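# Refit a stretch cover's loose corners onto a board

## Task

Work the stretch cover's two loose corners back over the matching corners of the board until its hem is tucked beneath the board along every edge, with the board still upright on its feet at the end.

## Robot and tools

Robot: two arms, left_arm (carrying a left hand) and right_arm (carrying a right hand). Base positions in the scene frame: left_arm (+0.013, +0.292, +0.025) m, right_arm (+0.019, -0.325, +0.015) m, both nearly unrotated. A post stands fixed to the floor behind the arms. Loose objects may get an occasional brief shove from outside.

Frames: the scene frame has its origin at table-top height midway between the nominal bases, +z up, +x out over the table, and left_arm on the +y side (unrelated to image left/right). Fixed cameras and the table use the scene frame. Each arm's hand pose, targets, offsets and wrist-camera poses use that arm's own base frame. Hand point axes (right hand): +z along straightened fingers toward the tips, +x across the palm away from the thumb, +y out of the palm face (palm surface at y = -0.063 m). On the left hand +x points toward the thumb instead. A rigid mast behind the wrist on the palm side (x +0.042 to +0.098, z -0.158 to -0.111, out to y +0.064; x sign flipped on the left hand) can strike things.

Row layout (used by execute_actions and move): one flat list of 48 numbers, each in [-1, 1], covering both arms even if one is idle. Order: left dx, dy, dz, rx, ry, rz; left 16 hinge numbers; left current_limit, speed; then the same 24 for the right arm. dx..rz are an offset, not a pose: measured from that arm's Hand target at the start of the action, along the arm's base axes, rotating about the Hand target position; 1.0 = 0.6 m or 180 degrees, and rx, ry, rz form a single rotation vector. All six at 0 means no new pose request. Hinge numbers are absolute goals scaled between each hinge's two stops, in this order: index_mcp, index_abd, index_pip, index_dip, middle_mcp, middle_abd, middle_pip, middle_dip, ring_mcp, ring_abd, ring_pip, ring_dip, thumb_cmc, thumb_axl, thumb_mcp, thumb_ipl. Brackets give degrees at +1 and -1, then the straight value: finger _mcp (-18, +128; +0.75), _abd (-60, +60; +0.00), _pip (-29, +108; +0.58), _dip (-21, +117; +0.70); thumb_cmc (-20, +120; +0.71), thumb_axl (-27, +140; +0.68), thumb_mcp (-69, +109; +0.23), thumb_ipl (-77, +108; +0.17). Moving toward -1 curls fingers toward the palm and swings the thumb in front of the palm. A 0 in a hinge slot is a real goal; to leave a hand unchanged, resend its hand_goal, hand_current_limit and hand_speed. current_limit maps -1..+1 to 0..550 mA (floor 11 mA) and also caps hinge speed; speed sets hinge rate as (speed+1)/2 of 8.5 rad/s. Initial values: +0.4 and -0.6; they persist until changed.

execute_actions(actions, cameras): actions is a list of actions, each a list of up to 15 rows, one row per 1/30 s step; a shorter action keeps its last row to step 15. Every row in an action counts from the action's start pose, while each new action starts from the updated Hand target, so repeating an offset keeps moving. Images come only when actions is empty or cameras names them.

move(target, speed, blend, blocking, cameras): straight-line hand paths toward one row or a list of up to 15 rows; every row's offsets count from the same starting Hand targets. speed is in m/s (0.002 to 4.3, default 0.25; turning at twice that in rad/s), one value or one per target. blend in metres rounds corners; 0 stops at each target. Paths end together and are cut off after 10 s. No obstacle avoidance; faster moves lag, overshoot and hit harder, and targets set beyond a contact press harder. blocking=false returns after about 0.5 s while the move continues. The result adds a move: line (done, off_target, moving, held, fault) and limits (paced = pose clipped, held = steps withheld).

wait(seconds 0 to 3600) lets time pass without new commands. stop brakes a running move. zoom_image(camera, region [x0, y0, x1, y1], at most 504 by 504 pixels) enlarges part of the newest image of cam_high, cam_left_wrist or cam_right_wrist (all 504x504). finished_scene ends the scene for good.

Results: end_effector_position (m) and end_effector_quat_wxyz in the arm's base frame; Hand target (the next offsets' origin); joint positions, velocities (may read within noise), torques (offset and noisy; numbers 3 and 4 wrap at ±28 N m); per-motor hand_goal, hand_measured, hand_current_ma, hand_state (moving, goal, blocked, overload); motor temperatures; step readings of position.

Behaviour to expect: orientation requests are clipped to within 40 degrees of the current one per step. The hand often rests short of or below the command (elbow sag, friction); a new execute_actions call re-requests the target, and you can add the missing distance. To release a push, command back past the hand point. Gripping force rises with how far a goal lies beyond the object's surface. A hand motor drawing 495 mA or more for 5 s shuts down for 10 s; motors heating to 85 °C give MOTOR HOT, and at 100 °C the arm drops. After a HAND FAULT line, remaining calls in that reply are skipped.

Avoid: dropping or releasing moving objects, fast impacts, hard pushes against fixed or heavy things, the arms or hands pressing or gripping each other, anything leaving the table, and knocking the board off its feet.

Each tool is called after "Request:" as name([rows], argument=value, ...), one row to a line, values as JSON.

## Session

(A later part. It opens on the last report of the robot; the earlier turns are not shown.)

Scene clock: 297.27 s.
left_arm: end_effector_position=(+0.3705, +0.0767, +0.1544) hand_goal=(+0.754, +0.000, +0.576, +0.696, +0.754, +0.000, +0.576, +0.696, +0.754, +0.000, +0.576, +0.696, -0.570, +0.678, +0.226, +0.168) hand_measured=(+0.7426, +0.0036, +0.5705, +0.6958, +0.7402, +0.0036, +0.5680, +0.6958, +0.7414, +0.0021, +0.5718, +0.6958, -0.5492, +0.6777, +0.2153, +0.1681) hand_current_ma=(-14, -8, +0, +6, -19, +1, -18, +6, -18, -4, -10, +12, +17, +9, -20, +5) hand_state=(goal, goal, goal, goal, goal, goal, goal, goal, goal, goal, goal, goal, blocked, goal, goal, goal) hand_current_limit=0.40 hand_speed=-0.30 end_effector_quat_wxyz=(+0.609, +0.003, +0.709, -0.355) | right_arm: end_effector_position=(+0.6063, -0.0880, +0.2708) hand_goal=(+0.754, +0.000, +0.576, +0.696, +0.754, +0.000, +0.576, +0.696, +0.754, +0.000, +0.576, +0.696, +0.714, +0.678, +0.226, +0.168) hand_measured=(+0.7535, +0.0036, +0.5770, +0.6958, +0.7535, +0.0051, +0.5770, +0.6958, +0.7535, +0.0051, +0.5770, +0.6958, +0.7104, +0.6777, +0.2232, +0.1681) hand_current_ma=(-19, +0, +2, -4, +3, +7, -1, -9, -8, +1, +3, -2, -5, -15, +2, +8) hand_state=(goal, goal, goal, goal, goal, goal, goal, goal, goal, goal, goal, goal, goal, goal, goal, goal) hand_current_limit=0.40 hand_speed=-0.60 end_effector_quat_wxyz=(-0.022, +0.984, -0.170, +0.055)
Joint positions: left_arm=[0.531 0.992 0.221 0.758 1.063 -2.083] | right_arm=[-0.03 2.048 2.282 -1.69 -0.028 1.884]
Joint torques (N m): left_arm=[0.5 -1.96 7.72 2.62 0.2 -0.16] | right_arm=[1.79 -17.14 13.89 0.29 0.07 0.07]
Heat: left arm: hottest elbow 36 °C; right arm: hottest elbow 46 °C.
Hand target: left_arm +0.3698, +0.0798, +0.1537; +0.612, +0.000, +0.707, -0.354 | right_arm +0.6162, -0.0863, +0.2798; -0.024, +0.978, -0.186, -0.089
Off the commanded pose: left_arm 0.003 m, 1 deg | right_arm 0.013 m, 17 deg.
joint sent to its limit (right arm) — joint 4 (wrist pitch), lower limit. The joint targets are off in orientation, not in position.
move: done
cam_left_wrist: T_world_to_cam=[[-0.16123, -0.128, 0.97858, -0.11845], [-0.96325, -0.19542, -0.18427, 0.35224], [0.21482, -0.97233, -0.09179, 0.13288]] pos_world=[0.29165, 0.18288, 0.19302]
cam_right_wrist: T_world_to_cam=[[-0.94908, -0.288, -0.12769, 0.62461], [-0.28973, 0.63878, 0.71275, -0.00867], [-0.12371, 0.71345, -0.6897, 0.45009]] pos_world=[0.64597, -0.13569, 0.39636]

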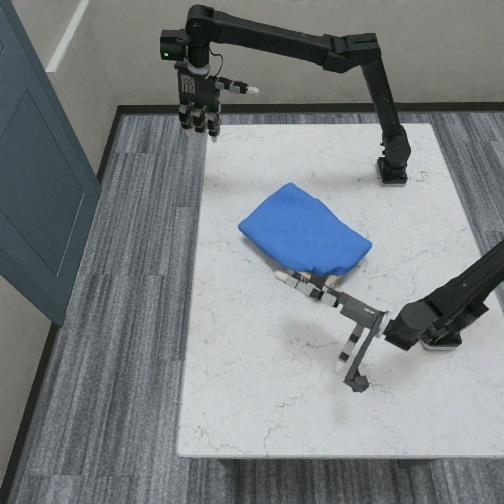

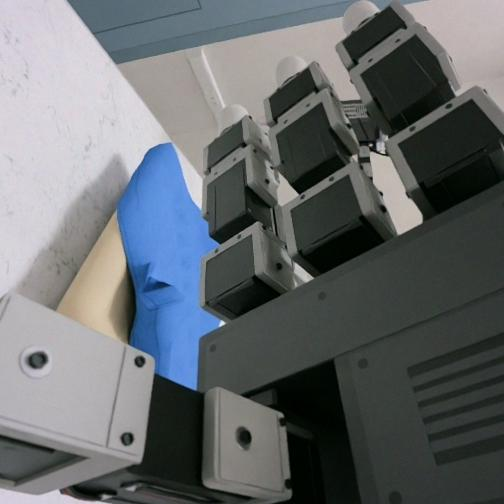

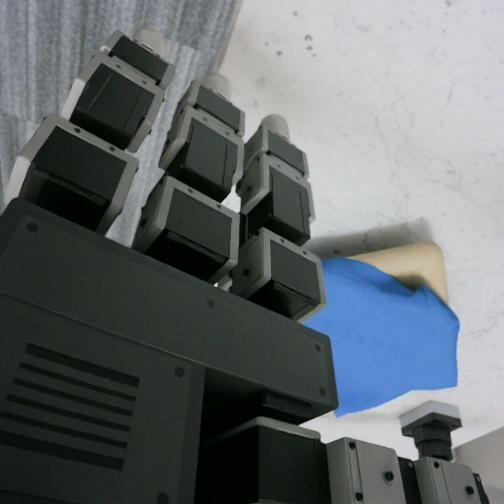

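Request:
move(target=[-0.03,0.0,-0.05,0,0,0, 0.754,0,0.576,0.696,0.754,0,0.576,0.696,0.754,0,0.576,0.696,0.714,0.678,0.95,0.168,0.4,-0.3, 0,0,0,0,0,0, 0.754,0,0.576,0.696,0.754,0,0.576,0.696,0.754,0,0.576,0.696,0.714,0.678,0.226,0.168,0.4,-0.6], speed=0.2, cameras=["cam_left_wrist"])

Request:
zoom_image(camera="cam_left_wrist", region=[0, 100, 240, 440])

Scene clock: 306.80 s.
left_arm: end_effector_position=(+0.3516, +0.0763, +0.1224) hand_goal=(+0.754, +0.000, +0.576, +0.696, +0.754, +0.000, +0.576, +0.696, +0.754, +0.000, +0.576, +0.696, +0.714, +0.678, +0.950, +0.168) hand_measured=(+0.7426, +0.0065, +0.5718, +0.6958, +0.7402, +0.0065, +0.5680, +0.6971, +0.7414, +0.0065, +0.5705, +0.6958, +0.6928, +0.6788, +0.9190, +0.1681) hand_current_ma=(-15, -3, +4, +9, -17, +6, -20, +12, -17, +4, -8, +8, -29, +8, -53, -1) hand_state=(goal, goal, goal, goal, goal, goal, goal, goal, goal, goal, goal, goal, blocked, goal, blocked, goal) hand_current_limit=0.40 hand_speed=-0.30 end_effector_quat_wxyz=(+0.608, +0.002, +0.710, -0.356) | right_arm: end_effector_position=(+0.6063, -0.0880, +0.2708) hand_goal=(+0.754, +0.000, +0.576, +0.696, +0.754, +0.000, +0.576, +0.696, +0.754, +0.000, +0.576, +0.696, +0.714, +0.678, +0.226, +0.168) hand_measured=(+0.7523, +0.0051, +0.5770, +0.6958, +0.7535, +0.0051, +0.5770, +0.6971, +0.7535, +0.0051, +0.5770, +0.6958, +0.7104, +0.6777, +0.2232, +0.1681) hand_current_ma=(-6, +3, +17, +0, +7, +13, +0, -8, +2, +13, -10, +8, -15, -12, -9, +1) hand_state=(goal, goal, goal, goal, goal, goal, goal, goal, goal, goal, goal, goal, goal, goal, goal, goal) hand_current_limit=0.40 hand_speed=-0.60 end_effector_quat_wxyz=(-0.022, +0.984, -0.170, +0.055)
Joint positions: left_arm=[0.577 1.089 0.141 0.932 1.109 -2.083] | right_arm=[-0.03 2.048 2.282 -1.69 -0.028 1.884]
Joint torques (N m): left_arm=[0.5 -1.85 6.78 2.74 0.21 -0.24] | right_arm=[1.85 -17.14 13.89 0.29 0.07 0.06]
Heat: left arm: hottest elbow 36 °C; right arm: hottest elbow 46 °C.
Hand target: left_arm +0.3518, +0.0799, +0.1237; +0.612, +0.000, +0.707, -0.354 | right_arm +0.6162, -0.0863, +0.2798; -0.024, +0.978, -0.186, -0.089
Off the commanded pose: left_arm 0.004 m, 1 deg | right_arm 0.013 m, 17 deg.
joint sent to its limit (right arm) — joint 4 (wrist pitch), lower limit. The joint targets are off in orientation, not in position.
move: done
cam_left_wrist: T_world_to_cam=[[-0.15826, -0.1251, 0.97944, -0.09171], [-0.96372, -0.19635, -0.1808, 0.32781], [0.21493, -0.97252, -0.08949, 0.13334]] pos_world=[0.27275, 0.18257, 0.16103]

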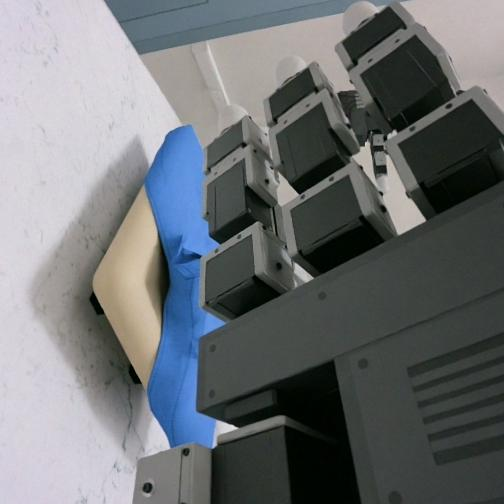

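Scaled by 1.482 from the camera's image (finer frame: 720x720).

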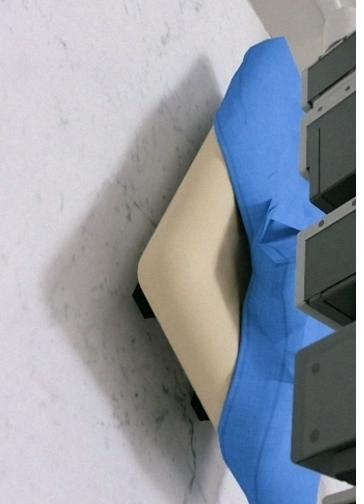

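Request:
zoom_image(camera="cam_left_wrist", region=[70, 160, 220, 400])

Request:
zoom_image(camera="cam_left_wrist", region=[80, 250, 180, 400])

Scaled by 2.100 from the camera's image (finer frame: 720x720).

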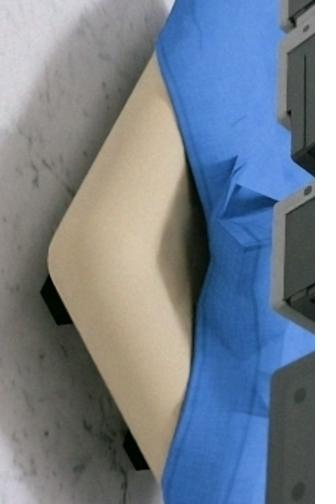

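Scaled by 3.360 from the camera's image (finer frame: 720x720).

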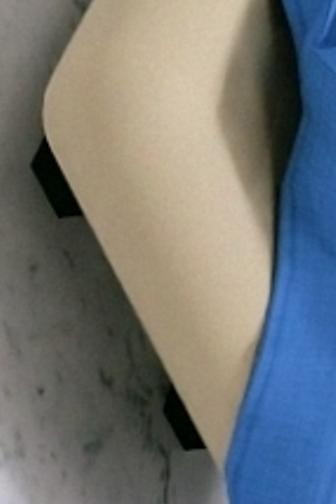

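Request:
move([
  [0.047,-0.033,0.2105,0.2876,0.41,-0.0437, 0.0685,0,-0.0803,0.3333,-0.3425,0,-0.5912,-0.1739,-0.3425,0,-0.5912,-0.1739,-0.477,0.678,0.3933,-0.453,0.4,-0.3, 0,0,0,0,0,0, 0.754,0,0.576,0.696,0.754,0,0.576,0.696,0.754,0,0.576,0.696,0.714,0.678,0.226,0.168,0.4,-0.6],
  [0.0137,-0.0998,0.2105,0.5258,0.1404,-0.3849, 0.0685,0,-0.0803,0.3333,-0.3425,0,-0.5912,-0.1739,-0.3425,0,-0.5912,-0.1739,-0.477,0.678,0.3933,-0.453,0.4,-0.3, 0,0,0,0,0,0, 0.754,0,0.576,0.696,0.754,0,0.576,0.696,0.754,0,0.576,0.696,0.714,0.678,0.226,0.168,0.4,-0.6],
  [-0.0913,-0.1,0.06,-0.538,0.1447,0.705, 0.0685,0,-0.0803,0.3333,-0.3425,0,-0.5912,-0.1739,-0.3425,0,-0.5912,-0.1739,-0.477,0.678,0.3933,-0.453,0.4,-0.3, 0,0,0,0,0,0, 0.754,0,0.576,0.696,0.754,0,0.576,0.696,0.754,0,0.576,0.696,0.714,0.678,0.226,0.168,0.4,-0.6],
], blend=0.03, speed=0.35, cameras=["all"])

Scene clock: 400.70 s.
left_arm: end_effector_position=(+0.2951, +0.0226, +0.1613) hand_goal=(+0.068, +0.000, -0.080, +0.334, -0.342, +0.000, -0.592, -0.174, -0.342, +0.000, -0.592, -0.174, -0.476, +0.678, +0.394, -0.452) hand_measured=(+0.0854, +0.0021, -0.0787, +0.3365, -0.3162, +0.0051, -0.5843, -0.1693, -0.3198, +0.0051, -0.5804, -0.1719, -0.4688, +0.6756, +0.3865, -0.4531) hand_current_ma=(+22, -7, +5, +14, +30, +2, +3, +12, +26, +4, +12, +13, +5, +8, -17, -2) hand_state=(goal, goal, goal, goal, blocked, goal, goal, goal, blocked, goal, goal, goal, goal, goal, goal, goal) hand_current_limit=0.40 hand_speed=-0.30 end_effector_quat_wxyz=(-0.259, +0.966, +0.007, -0.003) | right_arm: end_effector_position=(+0.6063, -0.0880, +0.2708) hand_goal=(+0.754, +0.000, +0.576, +0.696, +0.754, +0.000, +0.576, +0.696, +0.754, +0.000, +0.576, +0.696, +0.714, +0.678, +0.226, +0.168) hand_measured=(+0.7523, +0.0051, +0.5770, +0.6958, +0.7535, +0.0051, +0.5770, +0.6958, +0.7535, +0.0051, +0.5770, +0.6958, +0.7104, +0.6767, +0.2242, +0.1681) hand_current_ma=(-24, +5, -7, +10, -3, +9, -5, +16, -12, -4, +14, +1, -5, +4, -4, +1) hand_state=(goal, goal, goal, goal, goal, goal, goal, goal, goal, goal, goal, goal, goal, goal, goal, goal) hand_current_limit=0.40 hand_speed=-0.60 end_effector_quat_wxyz=(-0.022, +0.984, -0.170, +0.055)
Joint positions: left_arm=[0.034 1.062 0.887 -1.389 -0.524 1.592] | right_arm=[-0.03 2.048 2.282 -1.69 -0.028 1.884]
Joint torques (N m): left_arm=[-1.14 -4.89 8.69 0.87 -0.16 -0.06] | right_arm=[1.79 -17.14 13.89 0.29 0.07 0.07]
Heat: left arm: hottest elbow 35 °C; right arm: hottest elbow 47 °C.
Hand target: left_arm +0.2970, +0.0199, +0.1598; -0.259, +0.966, +0.000, +0.001 | right_arm +0.6162, -0.0863, +0.2798; -0.024, +0.978, -0.186, -0.089
Off the commanded pose: left_arm 0.004 m, 1 deg | right_arm 0.013 m, 17 deg.
joint sent to its limit (right arm) — joint 4 (wrist pitch), lower limit. The joint targets are off in orientation, not in position.
move: done
cam_left_wrist: T_world_to_cam=[[-0.75843, 0.51512, 0.39929, 0.11084], [0.49335, 0.05342, 0.86819, -0.33494], [0.42589, 0.85545, -0.29465, 0.02627]] pos_world=[0.23812, -0.06168, 0.25427]
cam_right_wrist: T_world_to_cam=[[-0.94908, -0.288, -0.12769, 0.62461], [-0.28973, 0.63878, 0.71275, -0.00867], [-0.12371, 0.71345, -0.6897, 0.45009]] pos_world=[0.64597, -0.13569, 0.39636]

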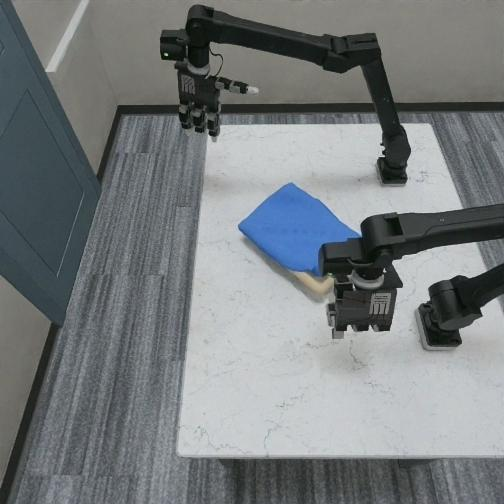

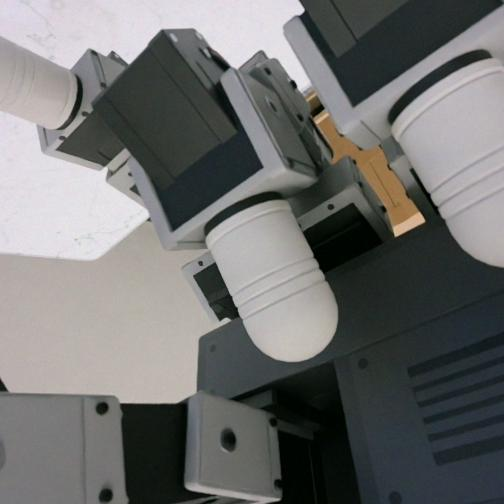

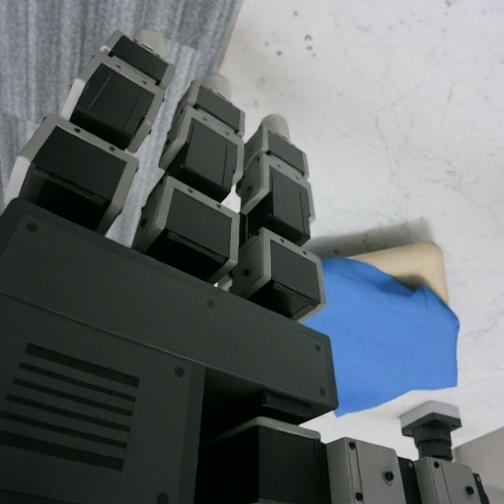

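Request:
zoom_image(camera="cam_high", region=[260, 200, 440, 360])

Scaled by 2.800 from the camera's image (finer frame: 720x720).

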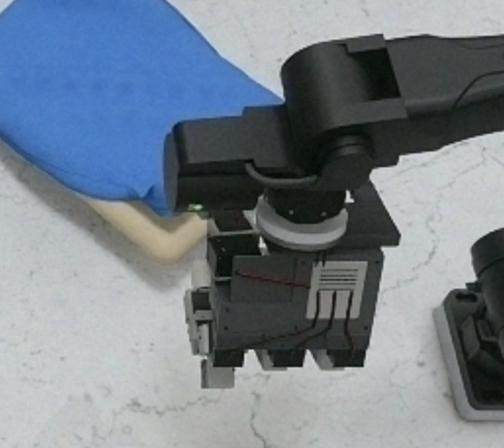

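Request:
move([
  [0,0,0,0,0,0, 0.0685,0,-0.0803,0.3333,-0.3425,0,-0.5912,-0.1739,-0.3425,0,-0.5912,-0.1739,-0.477,0.678,0.3933,-0.453,0.4,-0.3, -0.083,0.58,0.03,0.001,-0.04,0.18, 1,0,1,1,1,0,1,1,1,0,1,1,0.714,0.678,0.226,0.168,0.4,-0.6],
  [0,0,0,0,0,0, 0.0685,0,-0.0803,0.3333,-0.3425,0,-0.5912,-0.1739,-0.3425,0,-0.5912,-0.1739,-0.477,0.678,0.3933,-0.453,0.4,-0.3, -0.164,0.92,-0.12,0.0016,-0.061,0.304, 1,0,1,1,1,0,1,1,1,0,1,1,0.714,0.678,0.226,0.168,0.4,-0.6],
], blend=0.05, speed=0.3, cameras=["all"])

Scene clock: 462.93 s.
left_arm: end_effector_position=(+0.2950, +0.0225, +0.1613) hand_goal=(+0.068, +0.000, -0.080, +0.334, -0.342, +0.000, -0.592, -0.174, -0.342, +0.000, -0.592, -0.174, -0.476, +0.678, +0.394, -0.452) hand_measured=(+0.0854, +0.0007, -0.0787, +0.3365, -0.3150, +0.0051, -0.5830, -0.1693, -0.3198, +0.0036, -0.5804, -0.1719, -0.4700, +0.6756, +0.3865, -0.4541) hand_current_ma=(+20, -10, +4, +11, +25, +4, +1, +13, +23, +5, +9, +11, +3, +7, -20, -4) hand_state=(goal, goal, goal, goal, blocked, goal, goal, goal, blocked, goal, goal, goal, goal, goal, goal, goal) hand_current_limit=0.40 hand_speed=-0.30 end_effector_quat_wxyz=(-0.259, +0.966, +0.007, -0.003) | right_arm: end_effector_position=(+0.5087, +0.4607, +0.2022) hand_goal=(+1.000, +0.000, +1.000, +1.000, +1.000, +0.000, +1.000, +1.000, +1.000, +0.000, +1.000, +1.000, +0.714, +0.678, +0.226, +0.168) hand_measured=(+0.9886, +0.0051, +0.9760, +1.0000, +0.9898, +0.0051, +0.9760, +0.9990, +0.9874, +0.0051, +0.9773, +1.0000, +0.7180, +0.6767, +0.2242, +0.1681) hand_current_ma=(-31, -5, -56, -11, -28, +25, -45, +17, -19, +6, -33, -3, +2, -9, +0, +7) hand_state=(goal, goal, blocked, goal, goal, goal, blocked, goal, goal, goal, blocked, goal, goal, goal, goal, goal) hand_current_limit=0.40 hand_speed=-0.60 end_effector_quat_wxyz=(-0.022, +0.954, +0.295, +0.050)
Joint positions: left_arm=[0.034 1.062 0.887 -1.389 -0.524 1.593] | right_arm=[0.852 2.306 2.532 -1.69 0.015 1.823]
Joint torques (N m): left_arm=[-0.97 -4.84 8.66 0.87 -0.16 -0.07] | right_arm=[1.08 -18.55 13.89 0.28 0.11 -0.06]
Heat: left arm: hottest elbow 36 °C; right arm: hottest elbow 48 °C.
Hand target: left_arm +0.2970, +0.0199, +0.1598; -0.259, +0.966, +0.000, +0.000 | right_arm +0.5180, +0.4657, +0.2079; +0.000, +0.958, +0.286, +0.001
Off the commanded pose: left_arm 0.004 m, 1 deg | right_arm 0.012 m, 6 deg.
joint sent to its limit (right arm) — joint 4 (wrist pitch), lower limit. The joint targets are off in orientation, not in position.
move: off_target (right_arm)
cam_left_wrist: T_world_to_cam=[[-0.758, 0.51557, 0.39954, 0.11063], [0.49366, 0.0531, 0.86804, -0.33494], [0.42631, 0.8552, -0.29476, 0.02623]] pos_world=[0.23802, -0.06168, 0.25427]
cam_right_wrist: T_world_to_cam=[[-0.32485, -0.94, -0.1043, 0.65926], [-0.70987, 0.16946, 0.68364, 0.09731], [-0.62495, 0.29612, -0.72232, 0.4531]] pos_world=[0.5664, 0.46904, 0.32952]

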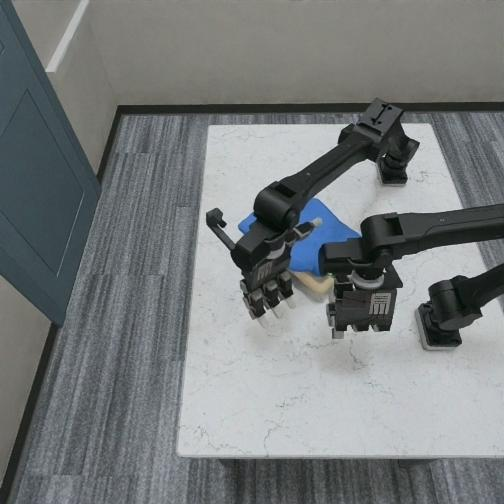

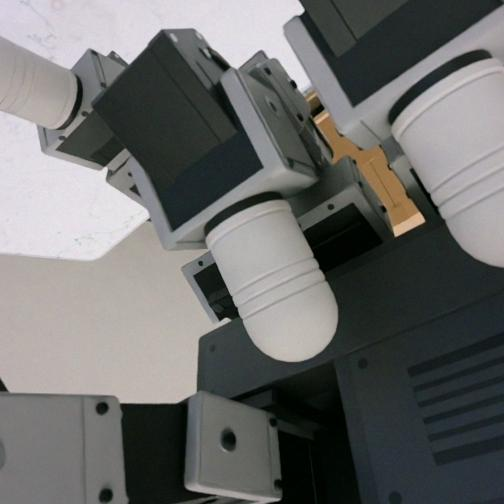

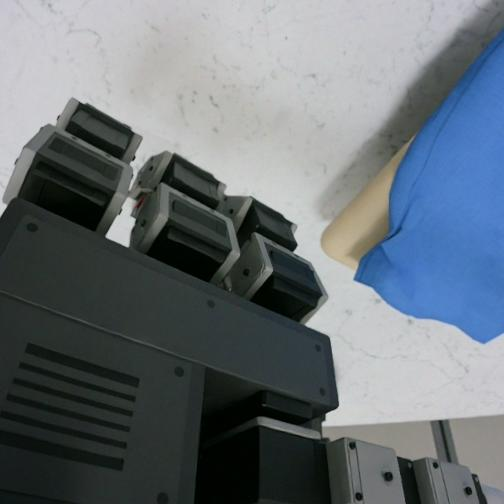

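Request:
move(target=[0,-0.088,-0.11,0,0,0, 0.0685,0,-0.0803,0.3333,-0.3425,0,-0.5912,-0.1739,-0.3425,0,-0.5912,-0.1739,-0.477,0.678,0.3933,-0.453,0.4,-0.3, 0.02,0.08,0,0,0,0, 1,0,1,1,1,0,1,1,1,0,1,1,0.714,0.678,0.95,0.168,0.4,-0.6], speed=0.2, cameras=["all"])

Request:
zoom_image(camera="cam_right_wrist", region=[250, 120, 504, 374])

Scene clock: 478.87 s.
left_arm: end_effector_position=(+0.2926, -0.0307, +0.0943) hand_goal=(+0.068, +0.000, -0.080, +0.334, -0.342, +0.000, -0.592, -0.174, -0.342, +0.000, -0.592, -0.174, -0.476, +0.678, +0.394, -0.452) hand_measured=(+0.0854, +0.0065, -0.0787, +0.3365, -0.3150, +0.0065, -0.5830, -0.1693, -0.3198, +0.0051, -0.5804, -0.1719, -0.4688, +0.6756, +0.3865, -0.4531) hand_current_ma=(+18, -2, +8, +12, +26, +5, +1, +11, +26, +6, +8, +11, -1, +3, -19, -1) hand_state=(goal, goal, goal, goal, blocked, goal, goal, goal, blocked, goal, goal, goal, goal, goal, goal, goal) hand_current_limit=0.40 hand_speed=-0.30 end_effector_quat_wxyz=(-0.259, +0.966, -0.003, -0.005) | right_arm: end_effector_position=(+0.5244, +0.5061, +0.2085) hand_goal=(+1.000, +0.000, +1.000, +1.000, +1.000, +0.000, +1.000, +1.000, +1.000, +0.000, +1.000, +1.000, +0.714, +0.678, +0.950, +0.168) hand_measured=(+0.9886, +0.0051, +0.9760, +1.0000, +0.9910, +0.0051, +0.9773, +0.9990, +0.9874, +0.0051, +0.9773, +1.0000, +0.7180, +0.6767, +0.9467, +0.1672) hand_current_ma=(-40, -4, -61, -2, -21, +1, -58, -7, -32, +1, -48, -6, -2, +3, -16, +7) hand_state=(goal, goal, blocked, goal, goal, goal, blocked, goal, goal, goal, blocked, goal, goal, goal, goal, goal) hand_current_limit=0.40 hand_speed=-0.60 end_effector_quat_wxyz=(-0.049, +0.945, +0.308, +0.102)
Joint positions: left_arm=[-0.159 1.15 0.766 -1.289 -0.516 1.391] | right_arm=[0.88 2.423 2.768 -1.69 0.026 1.818]
Joint torques (N m): left_arm=[-0.91 -5.07 8.43 0.68 -0.2 -0.3] | right_arm=[1.32 -19.72 13.98 0.59 0.06 -0.08]
Heat: left arm: hottest elbow 37 °C; right arm: hottest elbow 47 °C.
Hand target: left_arm +0.2970, -0.0329, +0.0937; -0.259, +0.966, +0.000, +0.001 | right_arm +0.5301, +0.5136, +0.2078; +0.000, +0.958, +0.286, +0.000
Off the commanded pose: left_arm 0.005 m, 1 deg | right_arm 0.009 m, 13 deg.
joint sent to its limit (right arm) — joint 4 (wrist pitch), lower limit. The joint targets are off in orientation, not in position.
move: off_target (right_arm)
cam_left_wrist: T_world_to_cam=[[-0.74512, 0.5288, 0.40642, 0.15895], [0.50223, 0.04394, 0.86361, -0.27522], [0.43882, 0.84761, -0.29832, 0.04951]] pos_world=[0.23494, -0.11392, 0.18785]
cam_right_wrist: T_world_to_cam=[[-0.28231, -0.93674, -0.20692, 0.70521], [-0.76992, 0.09256, 0.6314, 0.17775], [-0.5723, 0.33757, -0.74734, 0.41069]] pos_world=[0.57098, 0.50551, 0.34062]

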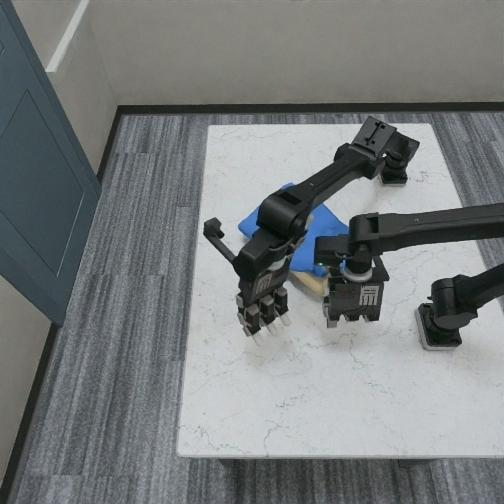

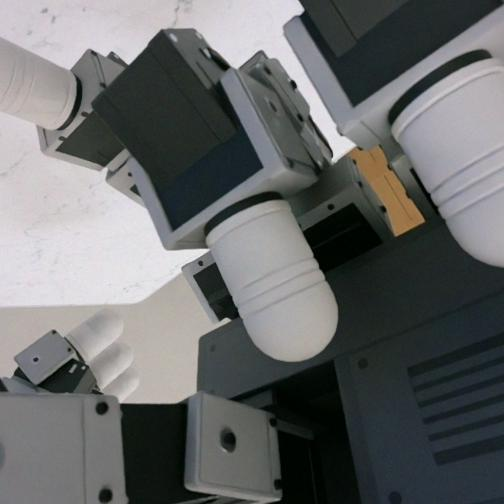

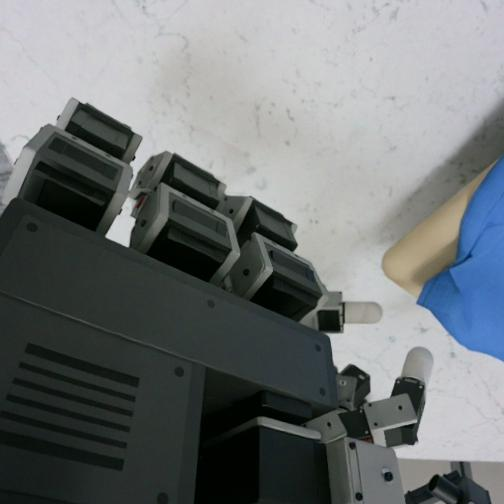

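Scaled by 1.984 from the camera's image (finer frame: 720x720).

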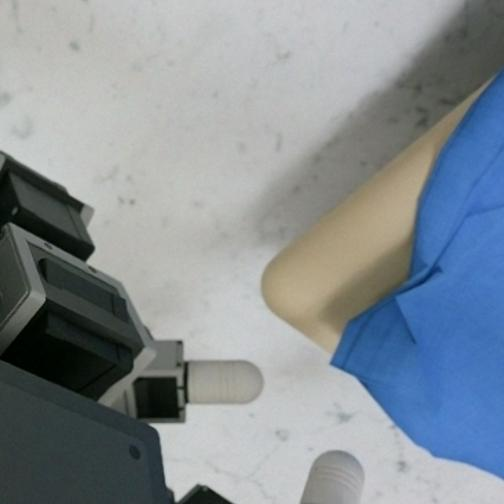

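Request:
zoom_image(camera="cam_right_wrist", region=[370, 210, 504, 344])

Scaled by 3.761 from the camera's image (finer frame: 720x720).

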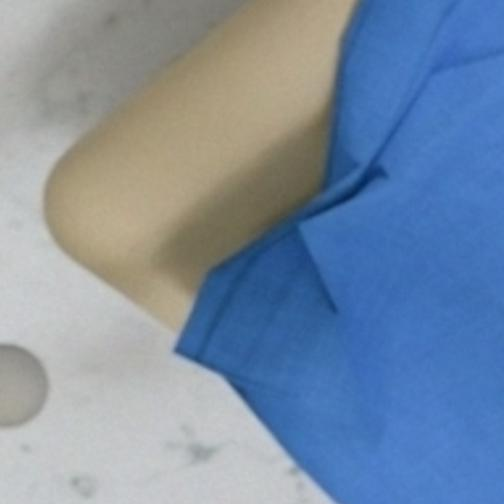

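Request:
move(target=[0.019,-0.062,-0.045,0,0,0, 0.0685,0,-0.0803,0.3333,-0.3425,0,-0.5912,-0.1739,-0.3425,0,-0.5912,-0.1739,-0.477,0.678,0.3933,-0.453,0.4,-0.3, 0,0,0,0,0,0, 1,0,1,1,1,0,1,1,1,0,1,1,0.714,0.678,0.95,0.168,0.4,-0.6], speed=0.15, cameras=["all"])

Request:
zoom_image(camera="cam_right_wrist", region=[340, 210, 504, 374])

Scene clock: 504.90 s.
left_arm: end_effector_position=(+0.3015, -0.0659, +0.0669) hand_goal=(+0.068, +0.000, -0.080, +0.334, -0.342, +0.000, -0.592, -0.174, -0.342, +0.000, -0.592, -0.174, -0.476, +0.678, +0.394, -0.452) hand_measured=(+0.0480, -0.0066, -0.1185, +0.3161, -0.3162, +0.0065, -0.5830, -0.1693, -0.3198, +0.0065, -0.5817, -0.1719, -0.4688, +0.6756, +0.3865, -0.4531) hand_current_ma=(-24, -18, -46, -12, +26, +3, +3, +10, +28, +5, +12, +10, +8, +3, -19, +1) hand_state=(blocked, goal, blocked, goal, blocked, goal, goal, goal, blocked, goal, goal, goal, goal, goal, goal, goal) hand_current_limit=0.40 hand_speed=-0.30 end_effector_quat_wxyz=(-0.261, +0.965, -0.005, -0.007) | right_arm: end_effector_position=(+0.5244, +0.5061, +0.2085) hand_goal=(+1.000, +0.000, +1.000, +1.000, +1.000, +0.000, +1.000, +1.000, +1.000, +0.000, +1.000, +1.000, +0.714, +0.678, +0.950, +0.168) hand_measured=(+0.9874, +0.0051, +0.9760, +0.9990, +0.9898, +0.0051, +0.9773, +0.9990, +0.9874, +0.0051, +0.9773, +1.0000, +0.7180, +0.6777, +0.9467, +0.1681) hand_current_ma=(-24, +1, -54, +2, -18, +2, -38, -8, -25, +10, -29, -5, +7, +1, +0, +3) hand_state=(goal, goal, blocked, goal, goal, goal, blocked, goal, goal, goal, blocked, goal, goal, goal, goal, goal) hand_current_limit=0.40 hand_speed=-0.60 end_effector_quat_wxyz=(-0.049, +0.945, +0.308, +0.102)
Joint positions: left_arm=[-0.275 1.253 0.766 -1.254 -0.503 1.261] | right_arm=[0.88 2.423 2.768 -1.69 0.026 1.818]
Joint torques (N m): left_arm=[-1.03 -5.77 8.42 0.61 -0.08 -0.3] | right_arm=[1.61 -19.66 13.98 0.61 0.06 -0.07]
Heat: left arm: hottest elbow 36 °C; right arm: hottest elbow 46 °C.
Hand target: left_arm +0.3083, -0.0701, +0.0667; -0.259, +0.966, +0.000, +0.000 | right_arm +0.5300, +0.5136, +0.2078; +0.000, +0.958, +0.286, +0.000
Off the commanded pose: left_arm 0.008 m, 1 deg | right_arm 0.009 m, 13 deg.
joint sent to its limit (right arm) — joint 4 (wrist pitch), lower limit. The joint targets are off in orientation, not in position.
move: done
cam_left_wrist: T_world_to_cam=[[-0.74227, 0.52884, 0.41154, 0.19413], [0.50591, 0.03954, 0.86168, -0.25572], [0.43941, 0.8478, -0.2969, 0.06697]] pos_world=[0.24404, -0.14933, 0.16034]
cam_right_wrist: T_world_to_cam=[[-0.28231, -0.93674, -0.20692, 0.70521], [-0.76992, 0.09256, 0.6314, 0.17775], [-0.5723, 0.33757, -0.74734, 0.41069]] pos_world=[0.57098, 0.50551, 0.34062]

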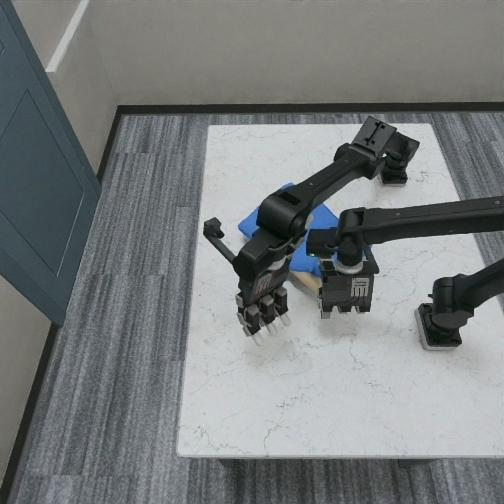

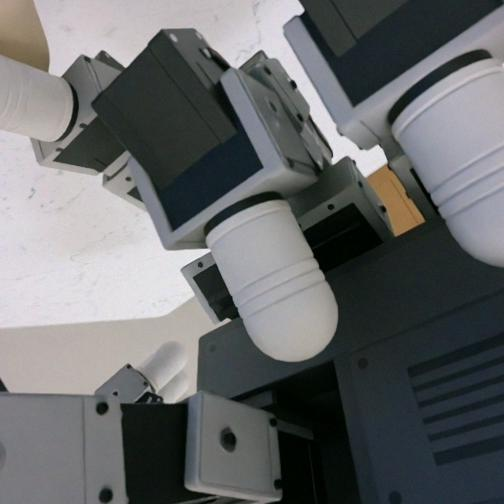

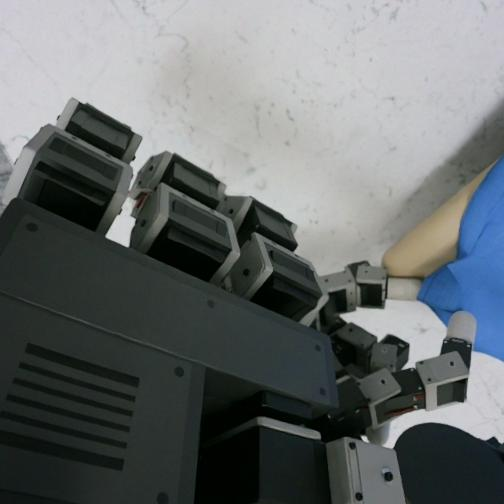

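Scaled by 3.073 from the camera's image (finer frame: 720x720).

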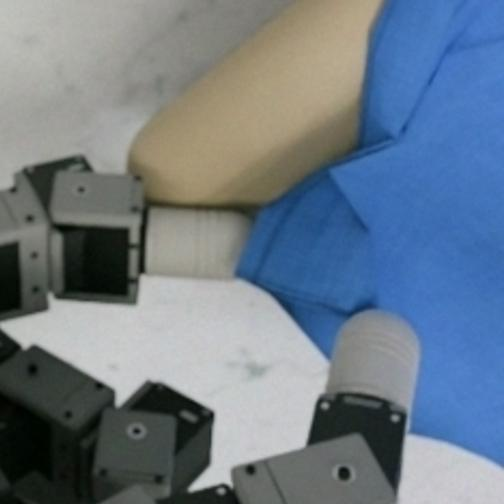

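Request:
move([
  [0.015,0.005,0.01,0,0,0, 0.0685,0,-0.0803,0.3333,-0.3425,0,-0.5912,-0.1739,-0.3425,0,-0.5912,-0.1739,-0.477,0.678,0.3933,-0.453,0.4,-0.3, 0,0,0,0,0,0, 1,0,1,1,1,0,1,1,1,0,1,1,0.714,0.678,0.95,0.168,0.4,-0.6],
  [0.015,-0.05,0.01,0,0,0, 0.0685,0,-0.0803,0.3333,-0.3425,0,-0.5912,-0.1739,-0.3425,0,-0.5912,-0.1739,-0.477,0.678,0.3933,-0.453,0.4,-0.3, 0,0,0,0,0,0, 1,0,1,1,1,0,1,1,1,0,1,1,0.714,0.678,0.95,0.168,0.4,-0.6],
], speed=0.1, cameras=["all"])

Request:
zoom_image(camera="cam_right_wrist", region=[340, 210, 504, 374])

Scene clock: 514.97 s.
left_arm: end_effector_position=(+0.3061, -0.0757, +0.0673) hand_goal=(+0.068, +0.000, -0.080, +0.334, -0.342, +0.000, -0.592, -0.174, -0.342, +0.000, -0.592, -0.174, -0.476, +0.678, +0.394, -0.452) hand_measured=(+0.0432, -0.0345, -0.1326, +0.3161, -0.3162, +0.0065, -0.5843, -0.1693, -0.3186, +0.0051, -0.5804, -0.1719, -0.4700, +0.6756, +0.3875, -0.4531) hand_current_ma=(-29, -33, -53, -9, +28, +6, +0, +17, +25, +5, +8, +8, +1, +6, -15, +3) hand_state=(blocked, blocked, blocked, goal, blocked, goal, goal, goal, blocked, goal, goal, goal, goal, goal, goal, goal) hand_current_limit=0.40 hand_speed=-0.30 end_effector_quat_wxyz=(-0.263, +0.965, -0.004, -0.006) | right_arm: end_effector_position=(+0.5244, +0.5061, +0.2085) hand_goal=(+1.000, +0.000, +1.000, +1.000, +1.000, +0.000, +1.000, +1.000, +1.000, +0.000, +1.000, +1.000, +0.714, +0.678, +0.950, +0.168) hand_measured=(+0.9886, +0.0036, +0.9760, +0.9990, +0.9898, +0.0051, +0.9760, +1.0000, +0.9874, +0.0051, +0.9773, +1.0000, +0.7180, +0.6767, +0.9467, +0.1681) hand_current_ma=(-21, +5, -48, -7, -21, +13, -48, -28, -20, +8, -40, -8, +1, -7, +3, +15) hand_state=(goal, goal, blocked, goal, goal, goal, blocked, goal, goal, goal, blocked, goal, goal, goal, goal, goal) hand_current_limit=0.40 hand_speed=-0.60 end_effector_quat_wxyz=(-0.049, +0.945, +0.308, +0.102)
Joint positions: left_arm=[-0.305 1.275 0.786 -1.266 -0.502 1.228] | right_arm=[0.88 2.423 2.768 -1.69 0.026 1.818]
Joint torques (N m): left_arm=[0.5 -7.24 7.39 0.18 -0.16 -0.06] | right_arm=[1.61 -19.66 14 0.59 0.07 -0.07]
Heat: left arm: hottest elbow 36 °C; right arm: hottest elbow 46 °C.
Hand target: left_arm +0.3055, -0.0729, +0.0670; -0.262, +0.965, -0.004, -0.007 (not the last commanded pose) | right_arm +0.5300, +0.5136, +0.2078; +0.000, +0.958, +0.286, +0.000
Off the commanded pose: left_arm 0.027 m, 1 deg | right_arm 0.009 m, 13 deg.
joint sent to its limit (right arm) — joint 4 (wrist pitch), lower limit. The joint targets are off in orientation, not in position.
move: held (left_arm; a check stopped the path); path passed 1 of 2 targets; limits=held
pose unreachable (left arm): on one or more control steps of this call, first in action 0 (counted from 0), this arm could not follow its commanded pose, so it was not sent that pose on those steps. It may still have moved: this result reports where it is.
cause: moving toward the commanded pose would bring a part of the arm too close to another arm (a part of this arm just beyond joint 3 (elbow) and a part of the right arm just beyond its joint 3 (elbow), along the way the arms are being sent, or toward where that arm still pushes).
cam_left_wrist: T_world_to_cam=[[-0.74294, 0.52784, 0.41162, 0.2027], [0.50386, 0.03617, 0.86303, -0.25766], [0.44065, 0.84858, -0.29283, 0.07279]] pos_world=[0.24834, -0.15943, 0.16025]
cam_right_wrist: T_world_to_cam=[[-0.28231, -0.93674, -0.20692, 0.70521], [-0.76992, 0.09256, 0.6314, 0.17775], [-0.5723, 0.33757, -0.74734, 0.41069]] pos_world=[0.57098, 0.50551, 0.34062]

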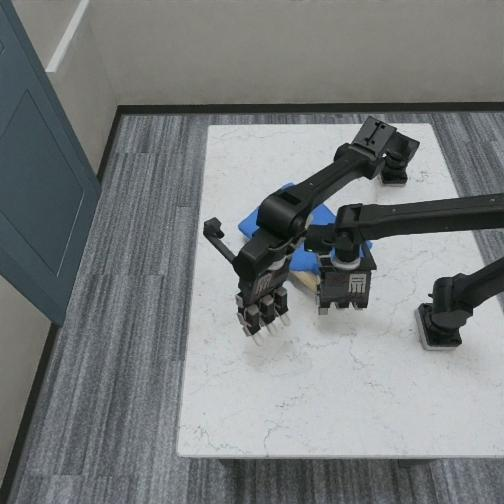

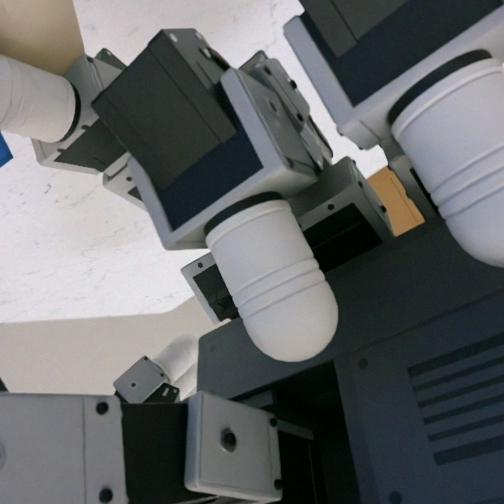

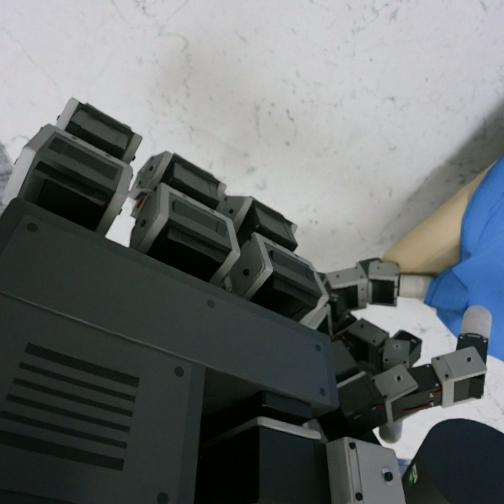

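Scaled by 3.073 from the camera's image (finer frame: 720x720).

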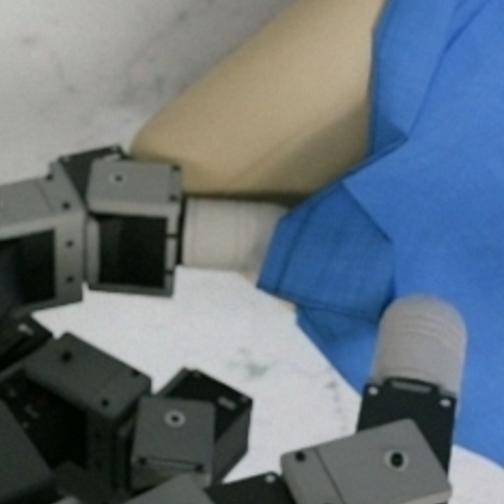

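Request:
zoom_image(camera="cam_high", region=[280, 220, 390, 320])

Scaled by 4.582 from the camera's image (finer frame: 720x720).

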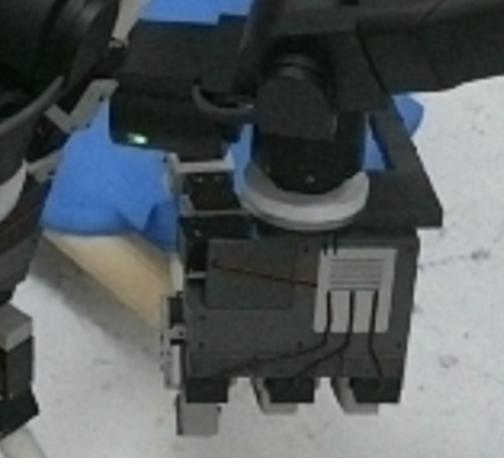

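Request:
move(target=[0,0,0,0,0,0, 0.0685,0,-0.0803,0.3333,-0.3425,0,-0.5912,-0.1739,-0.3425,0,-0.5912,-0.1739,-0.477,0.678,0.3933,-0.453,0.4,-0.3, 0.191,-0.258,0,0,0,-0.0833, 1,0,1,1,1,0,1,1,1,0,1,1,0.714,0.678,0.95,0.168,0.4,-0.6], speed=0.25, cameras=["cam_right_wrist"])

Request:
zoom_image(camera="cam_right_wrist", region=[320, 190, 504, 374])

Scene clock: 539.17 s.
left_arm: end_effector_position=(+0.3061, -0.0757, +0.0673) hand_goal=(+0.068, +0.000, -0.080, +0.334, -0.342, +0.000, -0.592, -0.174, -0.342, +0.000, -0.592, -0.174, -0.476, +0.678, +0.394, -0.452) hand_measured=(+0.0419, -0.0345, -0.1326, +0.3161, -0.3162, +0.0065, -0.5830, -0.1693, -0.3198, +0.0051, -0.5804, -0.1706, -0.4700, +0.6756, +0.3865, -0.4531) hand_current_ma=(-29, -33, -51, -11, +28, +3, +0, +14, +25, +4, +7, +12, +4, +8, -19, -5) hand_state=(blocked, blocked, blocked, goal, blocked, goal, goal, goal, blocked, goal, goal, goal, goal, goal, goal, goal) hand_current_limit=0.40 hand_speed=-0.30 end_effector_quat_wxyz=(-0.263, +0.965, -0.004, -0.006) | right_arm: end_effector_position=(+0.6388, +0.3508, +0.2086) hand_goal=(+1.000, +0.000, +1.000, +1.000, +1.000, +0.000, +1.000, +1.000, +1.000, +0.000, +1.000, +1.000, +0.714, +0.678, +0.950, +0.168) hand_measured=(+0.9886, +0.0051, +0.9760, +0.9990, +0.9898, +0.0051, +0.9773, +0.9990, +0.9874, +0.0065, +0.9760, +1.0000, +0.7092, +0.6809, +0.9467, +0.1681) hand_current_ma=(-38, -4, -48, -5, -12, +15, -47, -5, -17, -5, -45, +8, -12, +7, -19, +4) hand_state=(goal, goal, blocked, goal, goal, goal, blocked, goal, goal, goal, blocked, goal, goal, goal, goal, goal) hand_current_limit=0.40 hand_speed=-0.60 end_effector_quat_wxyz=(-0.035, +0.977, +0.180, +0.108)
Joint positions: left_arm=[-0.305 1.275 0.786 -1.266 -0.502 1.228] | right_arm=[0.615 2.423 2.768 -1.69 0.027 1.818]
Joint torques (N m): left_arm=[0.38 -7.36 7.38 0.17 -0.16 -0.06] | right_arm=[2.02 -19.72 13.85 0.59 0.04 -0.07]
Heat: left arm: hottest elbow 35 °C; right arm: hottest elbow 46 °C.
Hand target: left_arm +0.3055, -0.0729, +0.0670; -0.262, +0.965, -0.004, -0.007 | right_arm +0.6446, +0.3588, +0.2078; +0.000, +0.987, +0.159, +0.000
Off the commanded pose: left_arm 0.003 m, 0 deg | right_arm 0.010 m, 13 deg.
joint sent to its limit (right arm) — joint 4 (wrist pitch), lower limit. The joint targets are off in orientation, not in position.
move: off_target (right_arm)
cam_right_wrist: T_world_to_cam=[[-0.51792, -0.83012, -0.20653, 0.70508], [-0.71914, 0.29178, 0.63063, 0.17793], [-0.46324, 0.47514, -0.74809, 0.41079]] pos_world=[0.68343, 0.3382, 0.34072]

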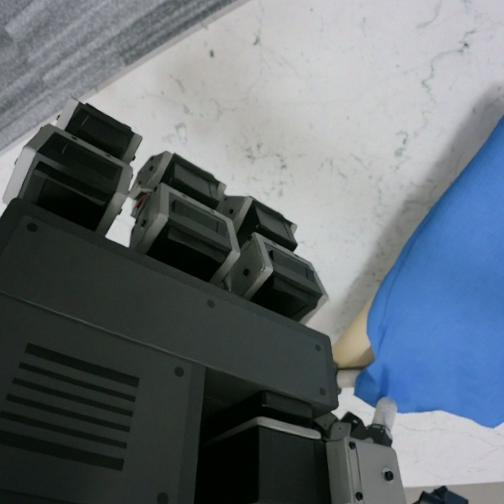

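Scaled by 2.739 from the camera's image (finer frame: 720x720).

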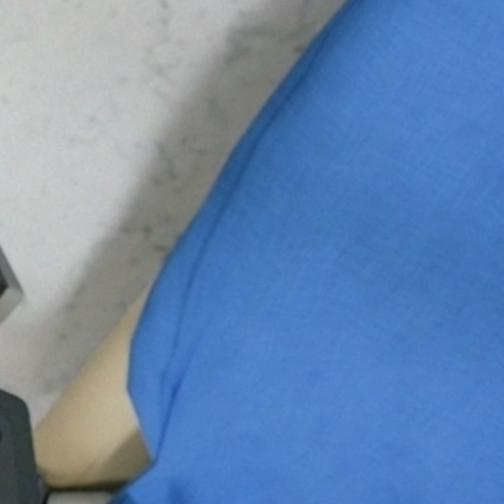

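Request:
move(target=[0,0,0,0,0,0, 0.0685,0,-0.0803,0.3333,-0.3425,0,-0.5912,-0.1739,-0.3425,0,-0.5912,-0.1739,-0.477,0.678,0.3933,-0.453,0.4,-0.3, -0.15,-0.06,0,0,0,0, 1,0,1,1,1,0,1,1,1,0,1,1,0.714,0.678,0.95,0.168,0.4,-0.6], speed=0.25, cameras=["cam_right_wrist"])

Request:
zoom_image(camera="cam_right_wrist", region=[320, 190, 504, 374])

Scene clock: 545.40 s.
left_arm: end_effector_position=(+0.3061, -0.0757, +0.0673) hand_goal=(+0.068, +0.000, -0.080, +0.334, -0.342, +0.000, -0.592, -0.174, -0.342, +0.000, -0.592, -0.174, -0.476, +0.678, +0.394, -0.452) hand_measured=(+0.0419, -0.0345, -0.1326, +0.3161, -0.3162, +0.0051, -0.5830, -0.1693, -0.3198, +0.0051, -0.5817, -0.1719, -0.4700, +0.6756, +0.3865, -0.4531) hand_current_ma=(-27, -33, -52, -14, +28, +4, -3, +15, +27, +6, +11, +15, +1, +4, -18, +2) hand_state=(blocked, blocked, blocked, goal, blocked, goal, goal, goal, blocked, goal, goal, goal, goal, goal, goal, goal) hand_current_limit=0.40 hand_speed=-0.30 end_effector_quat_wxyz=(-0.263, +0.965, -0.004, -0.006) | right_arm: end_effector_position=(+0.5586, +0.3219, +0.2033) hand_goal=(+1.000, +0.000, +1.000, +1.000, +1.000, +0.000, +1.000, +1.000, +1.000, +0.000, +1.000, +1.000, +0.714, +0.678, +0.950, +0.168) hand_measured=(+0.9886, +0.0051, +0.9760, +0.9990, +0.9898, +0.0051, +0.9760, +1.0000, +0.9874, +0.0051, +0.9760, +0.9990, +0.7104, +0.6809, +0.9467, +0.1672) hand_current_ma=(-38, -16, -58, +2, -31, +5, -44, -15, -13, +8, -35, +6, -3, -1, -12, -6) hand_state=(goal, goal, blocked, goal, goal, goal, blocked, goal, goal, goal, blocked, goal, goal, goal, goal, goal) hand_current_limit=0.40 hand_speed=-0.60 end_effector_quat_wxyz=(-0.004, +0.986, +0.166, +0.016)
Joint positions: left_arm=[-0.305 1.275 0.786 -1.266 -0.502 1.228] | right_arm=[0.641 2.209 2.361 -1.69 0.007 1.878]
Joint torques (N m): left_arm=[0.5 -7.36 7.39 0.18 -0.15 -0.06] | right_arm=[2.26 -20.66 9.54 0.1 -0.05 0.24]
Heat: left arm: hottest elbow 35 °C; right arm: hottest elbow 46 °C.
Hand target: left_arm +0.3055, -0.0729, +0.0670; -0.262, +0.965, -0.004, -0.007 | right_arm +0.5546, +0.3229, +0.2078; +0.000, +0.987, +0.159, +0.000
Off the commanded pose: left_arm 0.003 m, 0 deg | right_arm 0.006 m, 2 deg.
joint sent to its limit (right arm) — joint 4 (wrist pitch), lower limit. The joint targets still meet the commanded pose.
move: done
cam_right_wrist: T_world_to_cam=[[-0.56539, -0.82391, -0.03876, 0.62877], [-0.593, 0.37337, 0.7134, 0.01858], [-0.57331, 0.42633, -0.69969, 0.4508]] pos_world=[0.62496, 0.31892, 0.32653]

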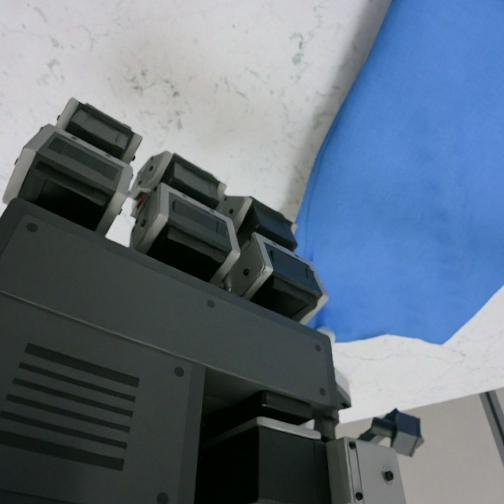

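Scaled by 2.739 from the camera's image (finer frame: 720x720).

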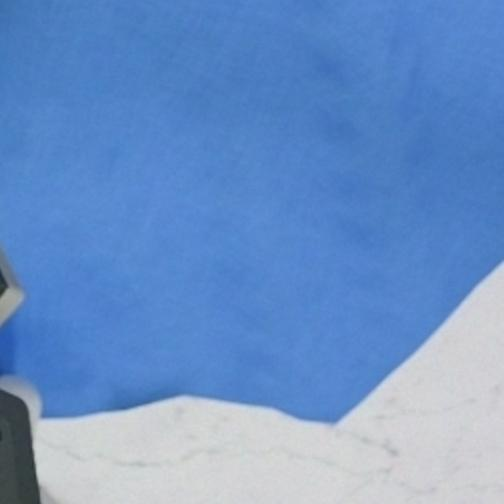

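Request:
move([
  [0,0,0,0,0,0, 0.0685,0,-0.0803,0.3333,-0.3425,0,-0.5912,-0.1739,-0.3425,0,-0.5912,-0.1739,-0.477,0.678,0.3933,-0.453,0.4,-0.3, -0.1,-0.3,0.12,0,0,0.2, 1,0,1,1,1,0,1,1,1,0,1,1,0.714,0.678,0.95,0.168,0.4,-0.6],
  [0,0,0,0,0,0, 0.0685,0,-0.0803,0.3333,-0.3425,0,-0.5912,-0.1739,-0.3425,0,-0.5912,-0.1739,-0.477,0.678,0.3933,-0.453,0.4,-0.3, -0.2,-0.58,0.12,0,0,0.398, 1,0,1,1,1,0,1,1,1,0,1,1,0.714,0.678,0.95,0.168,0.4,-0.6],
  [0,0,0,0,0,0, 0.0685,0,-0.0803,0.3333,-0.3425,0,-0.5912,-0.1739,-0.3425,0,-0.5912,-0.1739,-0.477,0.678,0.3933,-0.453,0.4,-0.3, -0.335,-0.47,0.05,-0.0375,0.2332,0.87, 0.0685,0,-0.0803,0.3333,-0.3425,0,-0.5912,-0.1739,-0.3425,0,-0.5912,-0.1739,-0.477,0.678,0.3933,-0.453,0.4,-0.3],
], blend=0.04, speed=0.35, cameras=["all"])

Scene clock: 565.03 s.
left_arm: end_effector_position=(+0.3061, -0.0757, +0.0673) hand_goal=(+0.068, +0.000, -0.080, +0.334, -0.342, +0.000, -0.592, -0.174, -0.342, +0.000, -0.592, -0.174, -0.476, +0.678, +0.394, -0.452) hand_measured=(+0.0419, -0.0360, -0.1326, +0.3161, -0.3162, +0.0065, -0.5830, -0.1693, -0.3198, +0.0051, -0.5817, -0.1719, -0.4700, +0.6756, +0.3865, -0.4541) hand_current_ma=(-28, -33, -50, -8, +27, +4, -2, +9, +27, +6, +7, +9, +5, +7, -20, +2) hand_state=(blocked, blocked, blocked, goal, blocked, goal, goal, goal, blocked, goal, goal, goal, goal, goal, goal, goal) hand_current_limit=0.40 hand_speed=-0.30 end_effector_quat_wxyz=(-0.263, +0.965, -0.004, -0.006) | right_arm: end_effector_position=(+0.3902, +0.0101, +0.2522) hand_goal=(+1.000, +0.000, +1.000, +1.000, +1.000, +0.000, +1.000, +1.000, +1.000, +0.000, +1.000, +1.000, +0.714, +0.678, +0.950, +0.168) hand_measured=(+0.9886, +0.0036, +0.9760, +1.0000, +0.9898, +0.0036, +0.9773, +0.9990, +0.9874, +0.0051, +0.9760, +1.0000, +0.7104, +0.6809, +0.9467, +0.1681) hand_current_ma=(-34, -13, -44, +11, -20, -4, -29, +1, -33, -3, -45, -1, +10, -1, +2, -3) hand_state=(goal, goal, blocked, goal, goal, goal, blocked, goal, goal, goal, blocked, goal, goal, goal, goal, goal) hand_current_limit=0.40 hand_speed=-0.60 end_effector_quat_wxyz=(+0.013, +0.306, +0.935, -0.178)
Joint positions: left_arm=[-0.305 1.275 0.786 -1.266 -0.502 1.228] | right_arm=[0.056 1.242 1.247 -1.685 0.342 -0.864]
Joint torques (N m): left_arm=[0.44 -7.3 7.39 0.18 -0.16 -0.06] | right_arm=[1.2 -7.41 9.91 -0.03 0.4 0.18]
Heat: left arm: hottest elbow 35 °C; right arm: hottest elbow 46 °C.
Hand target: left_arm +0.3055, -0.0729, +0.0670; -0.262, +0.965, -0.004, -0.007 | right_arm +0.3909, +0.0084, +0.2525; +0.014, +0.313, +0.933, -0.177 (not the last commanded pose)
Off the commanded pose: left_arm 0.003 m, 0 deg | right_arm 0.050 m, 37 deg.
move: held (right_arm; a check stopped the path); path passed 2 of 3 targets; target 3's new numbers were not sent; limits=held
pose unreachable (right arm): on one or more control steps of this call, first in action 0 (counted from 0), this arm could not follow its commanded pose, so it was not sent that pose on those steps. It may still have moved: this result reports where it is.
cause: moving toward the commanded pose would bring two parts of the arm too close to each other (joints 5 (wrist yaw) and 6 (wrist roll) lie between them).
cam_left_wrist: T_world_to_cam=[[-0.74294, 0.52784, 0.41162, 0.2027], [0.50386, 0.03617, 0.86303, -0.25766], [0.44065, 0.84858, -0.29283, 0.07279]] pos_world=[0.24834, -0.15943, 0.16025]
cam_right_wrist: T_world_to_cam=[[0.99538, -0.01465, -0.09489, -0.3244], [0.08116, -0.39974, 0.91303, -0.30546], [-0.05131, -0.91651, -0.3967, 0.25495]] pos_world=[0.36078, 0.10681, 0.34925]

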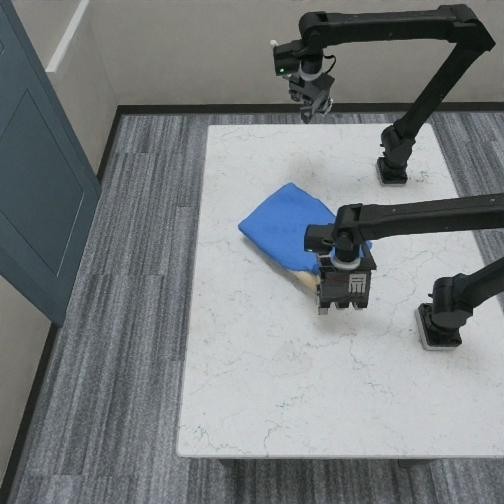

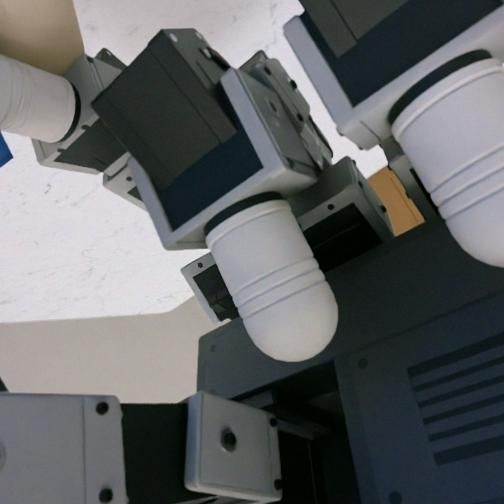

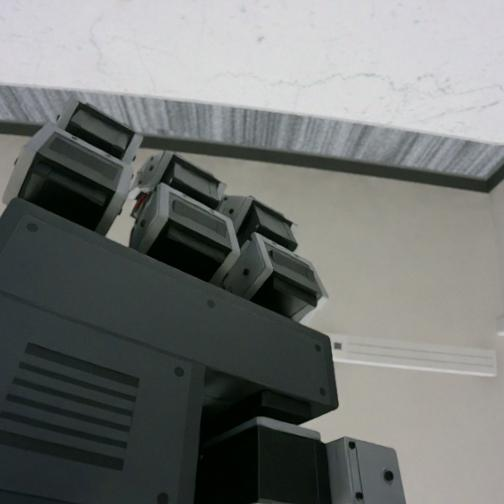

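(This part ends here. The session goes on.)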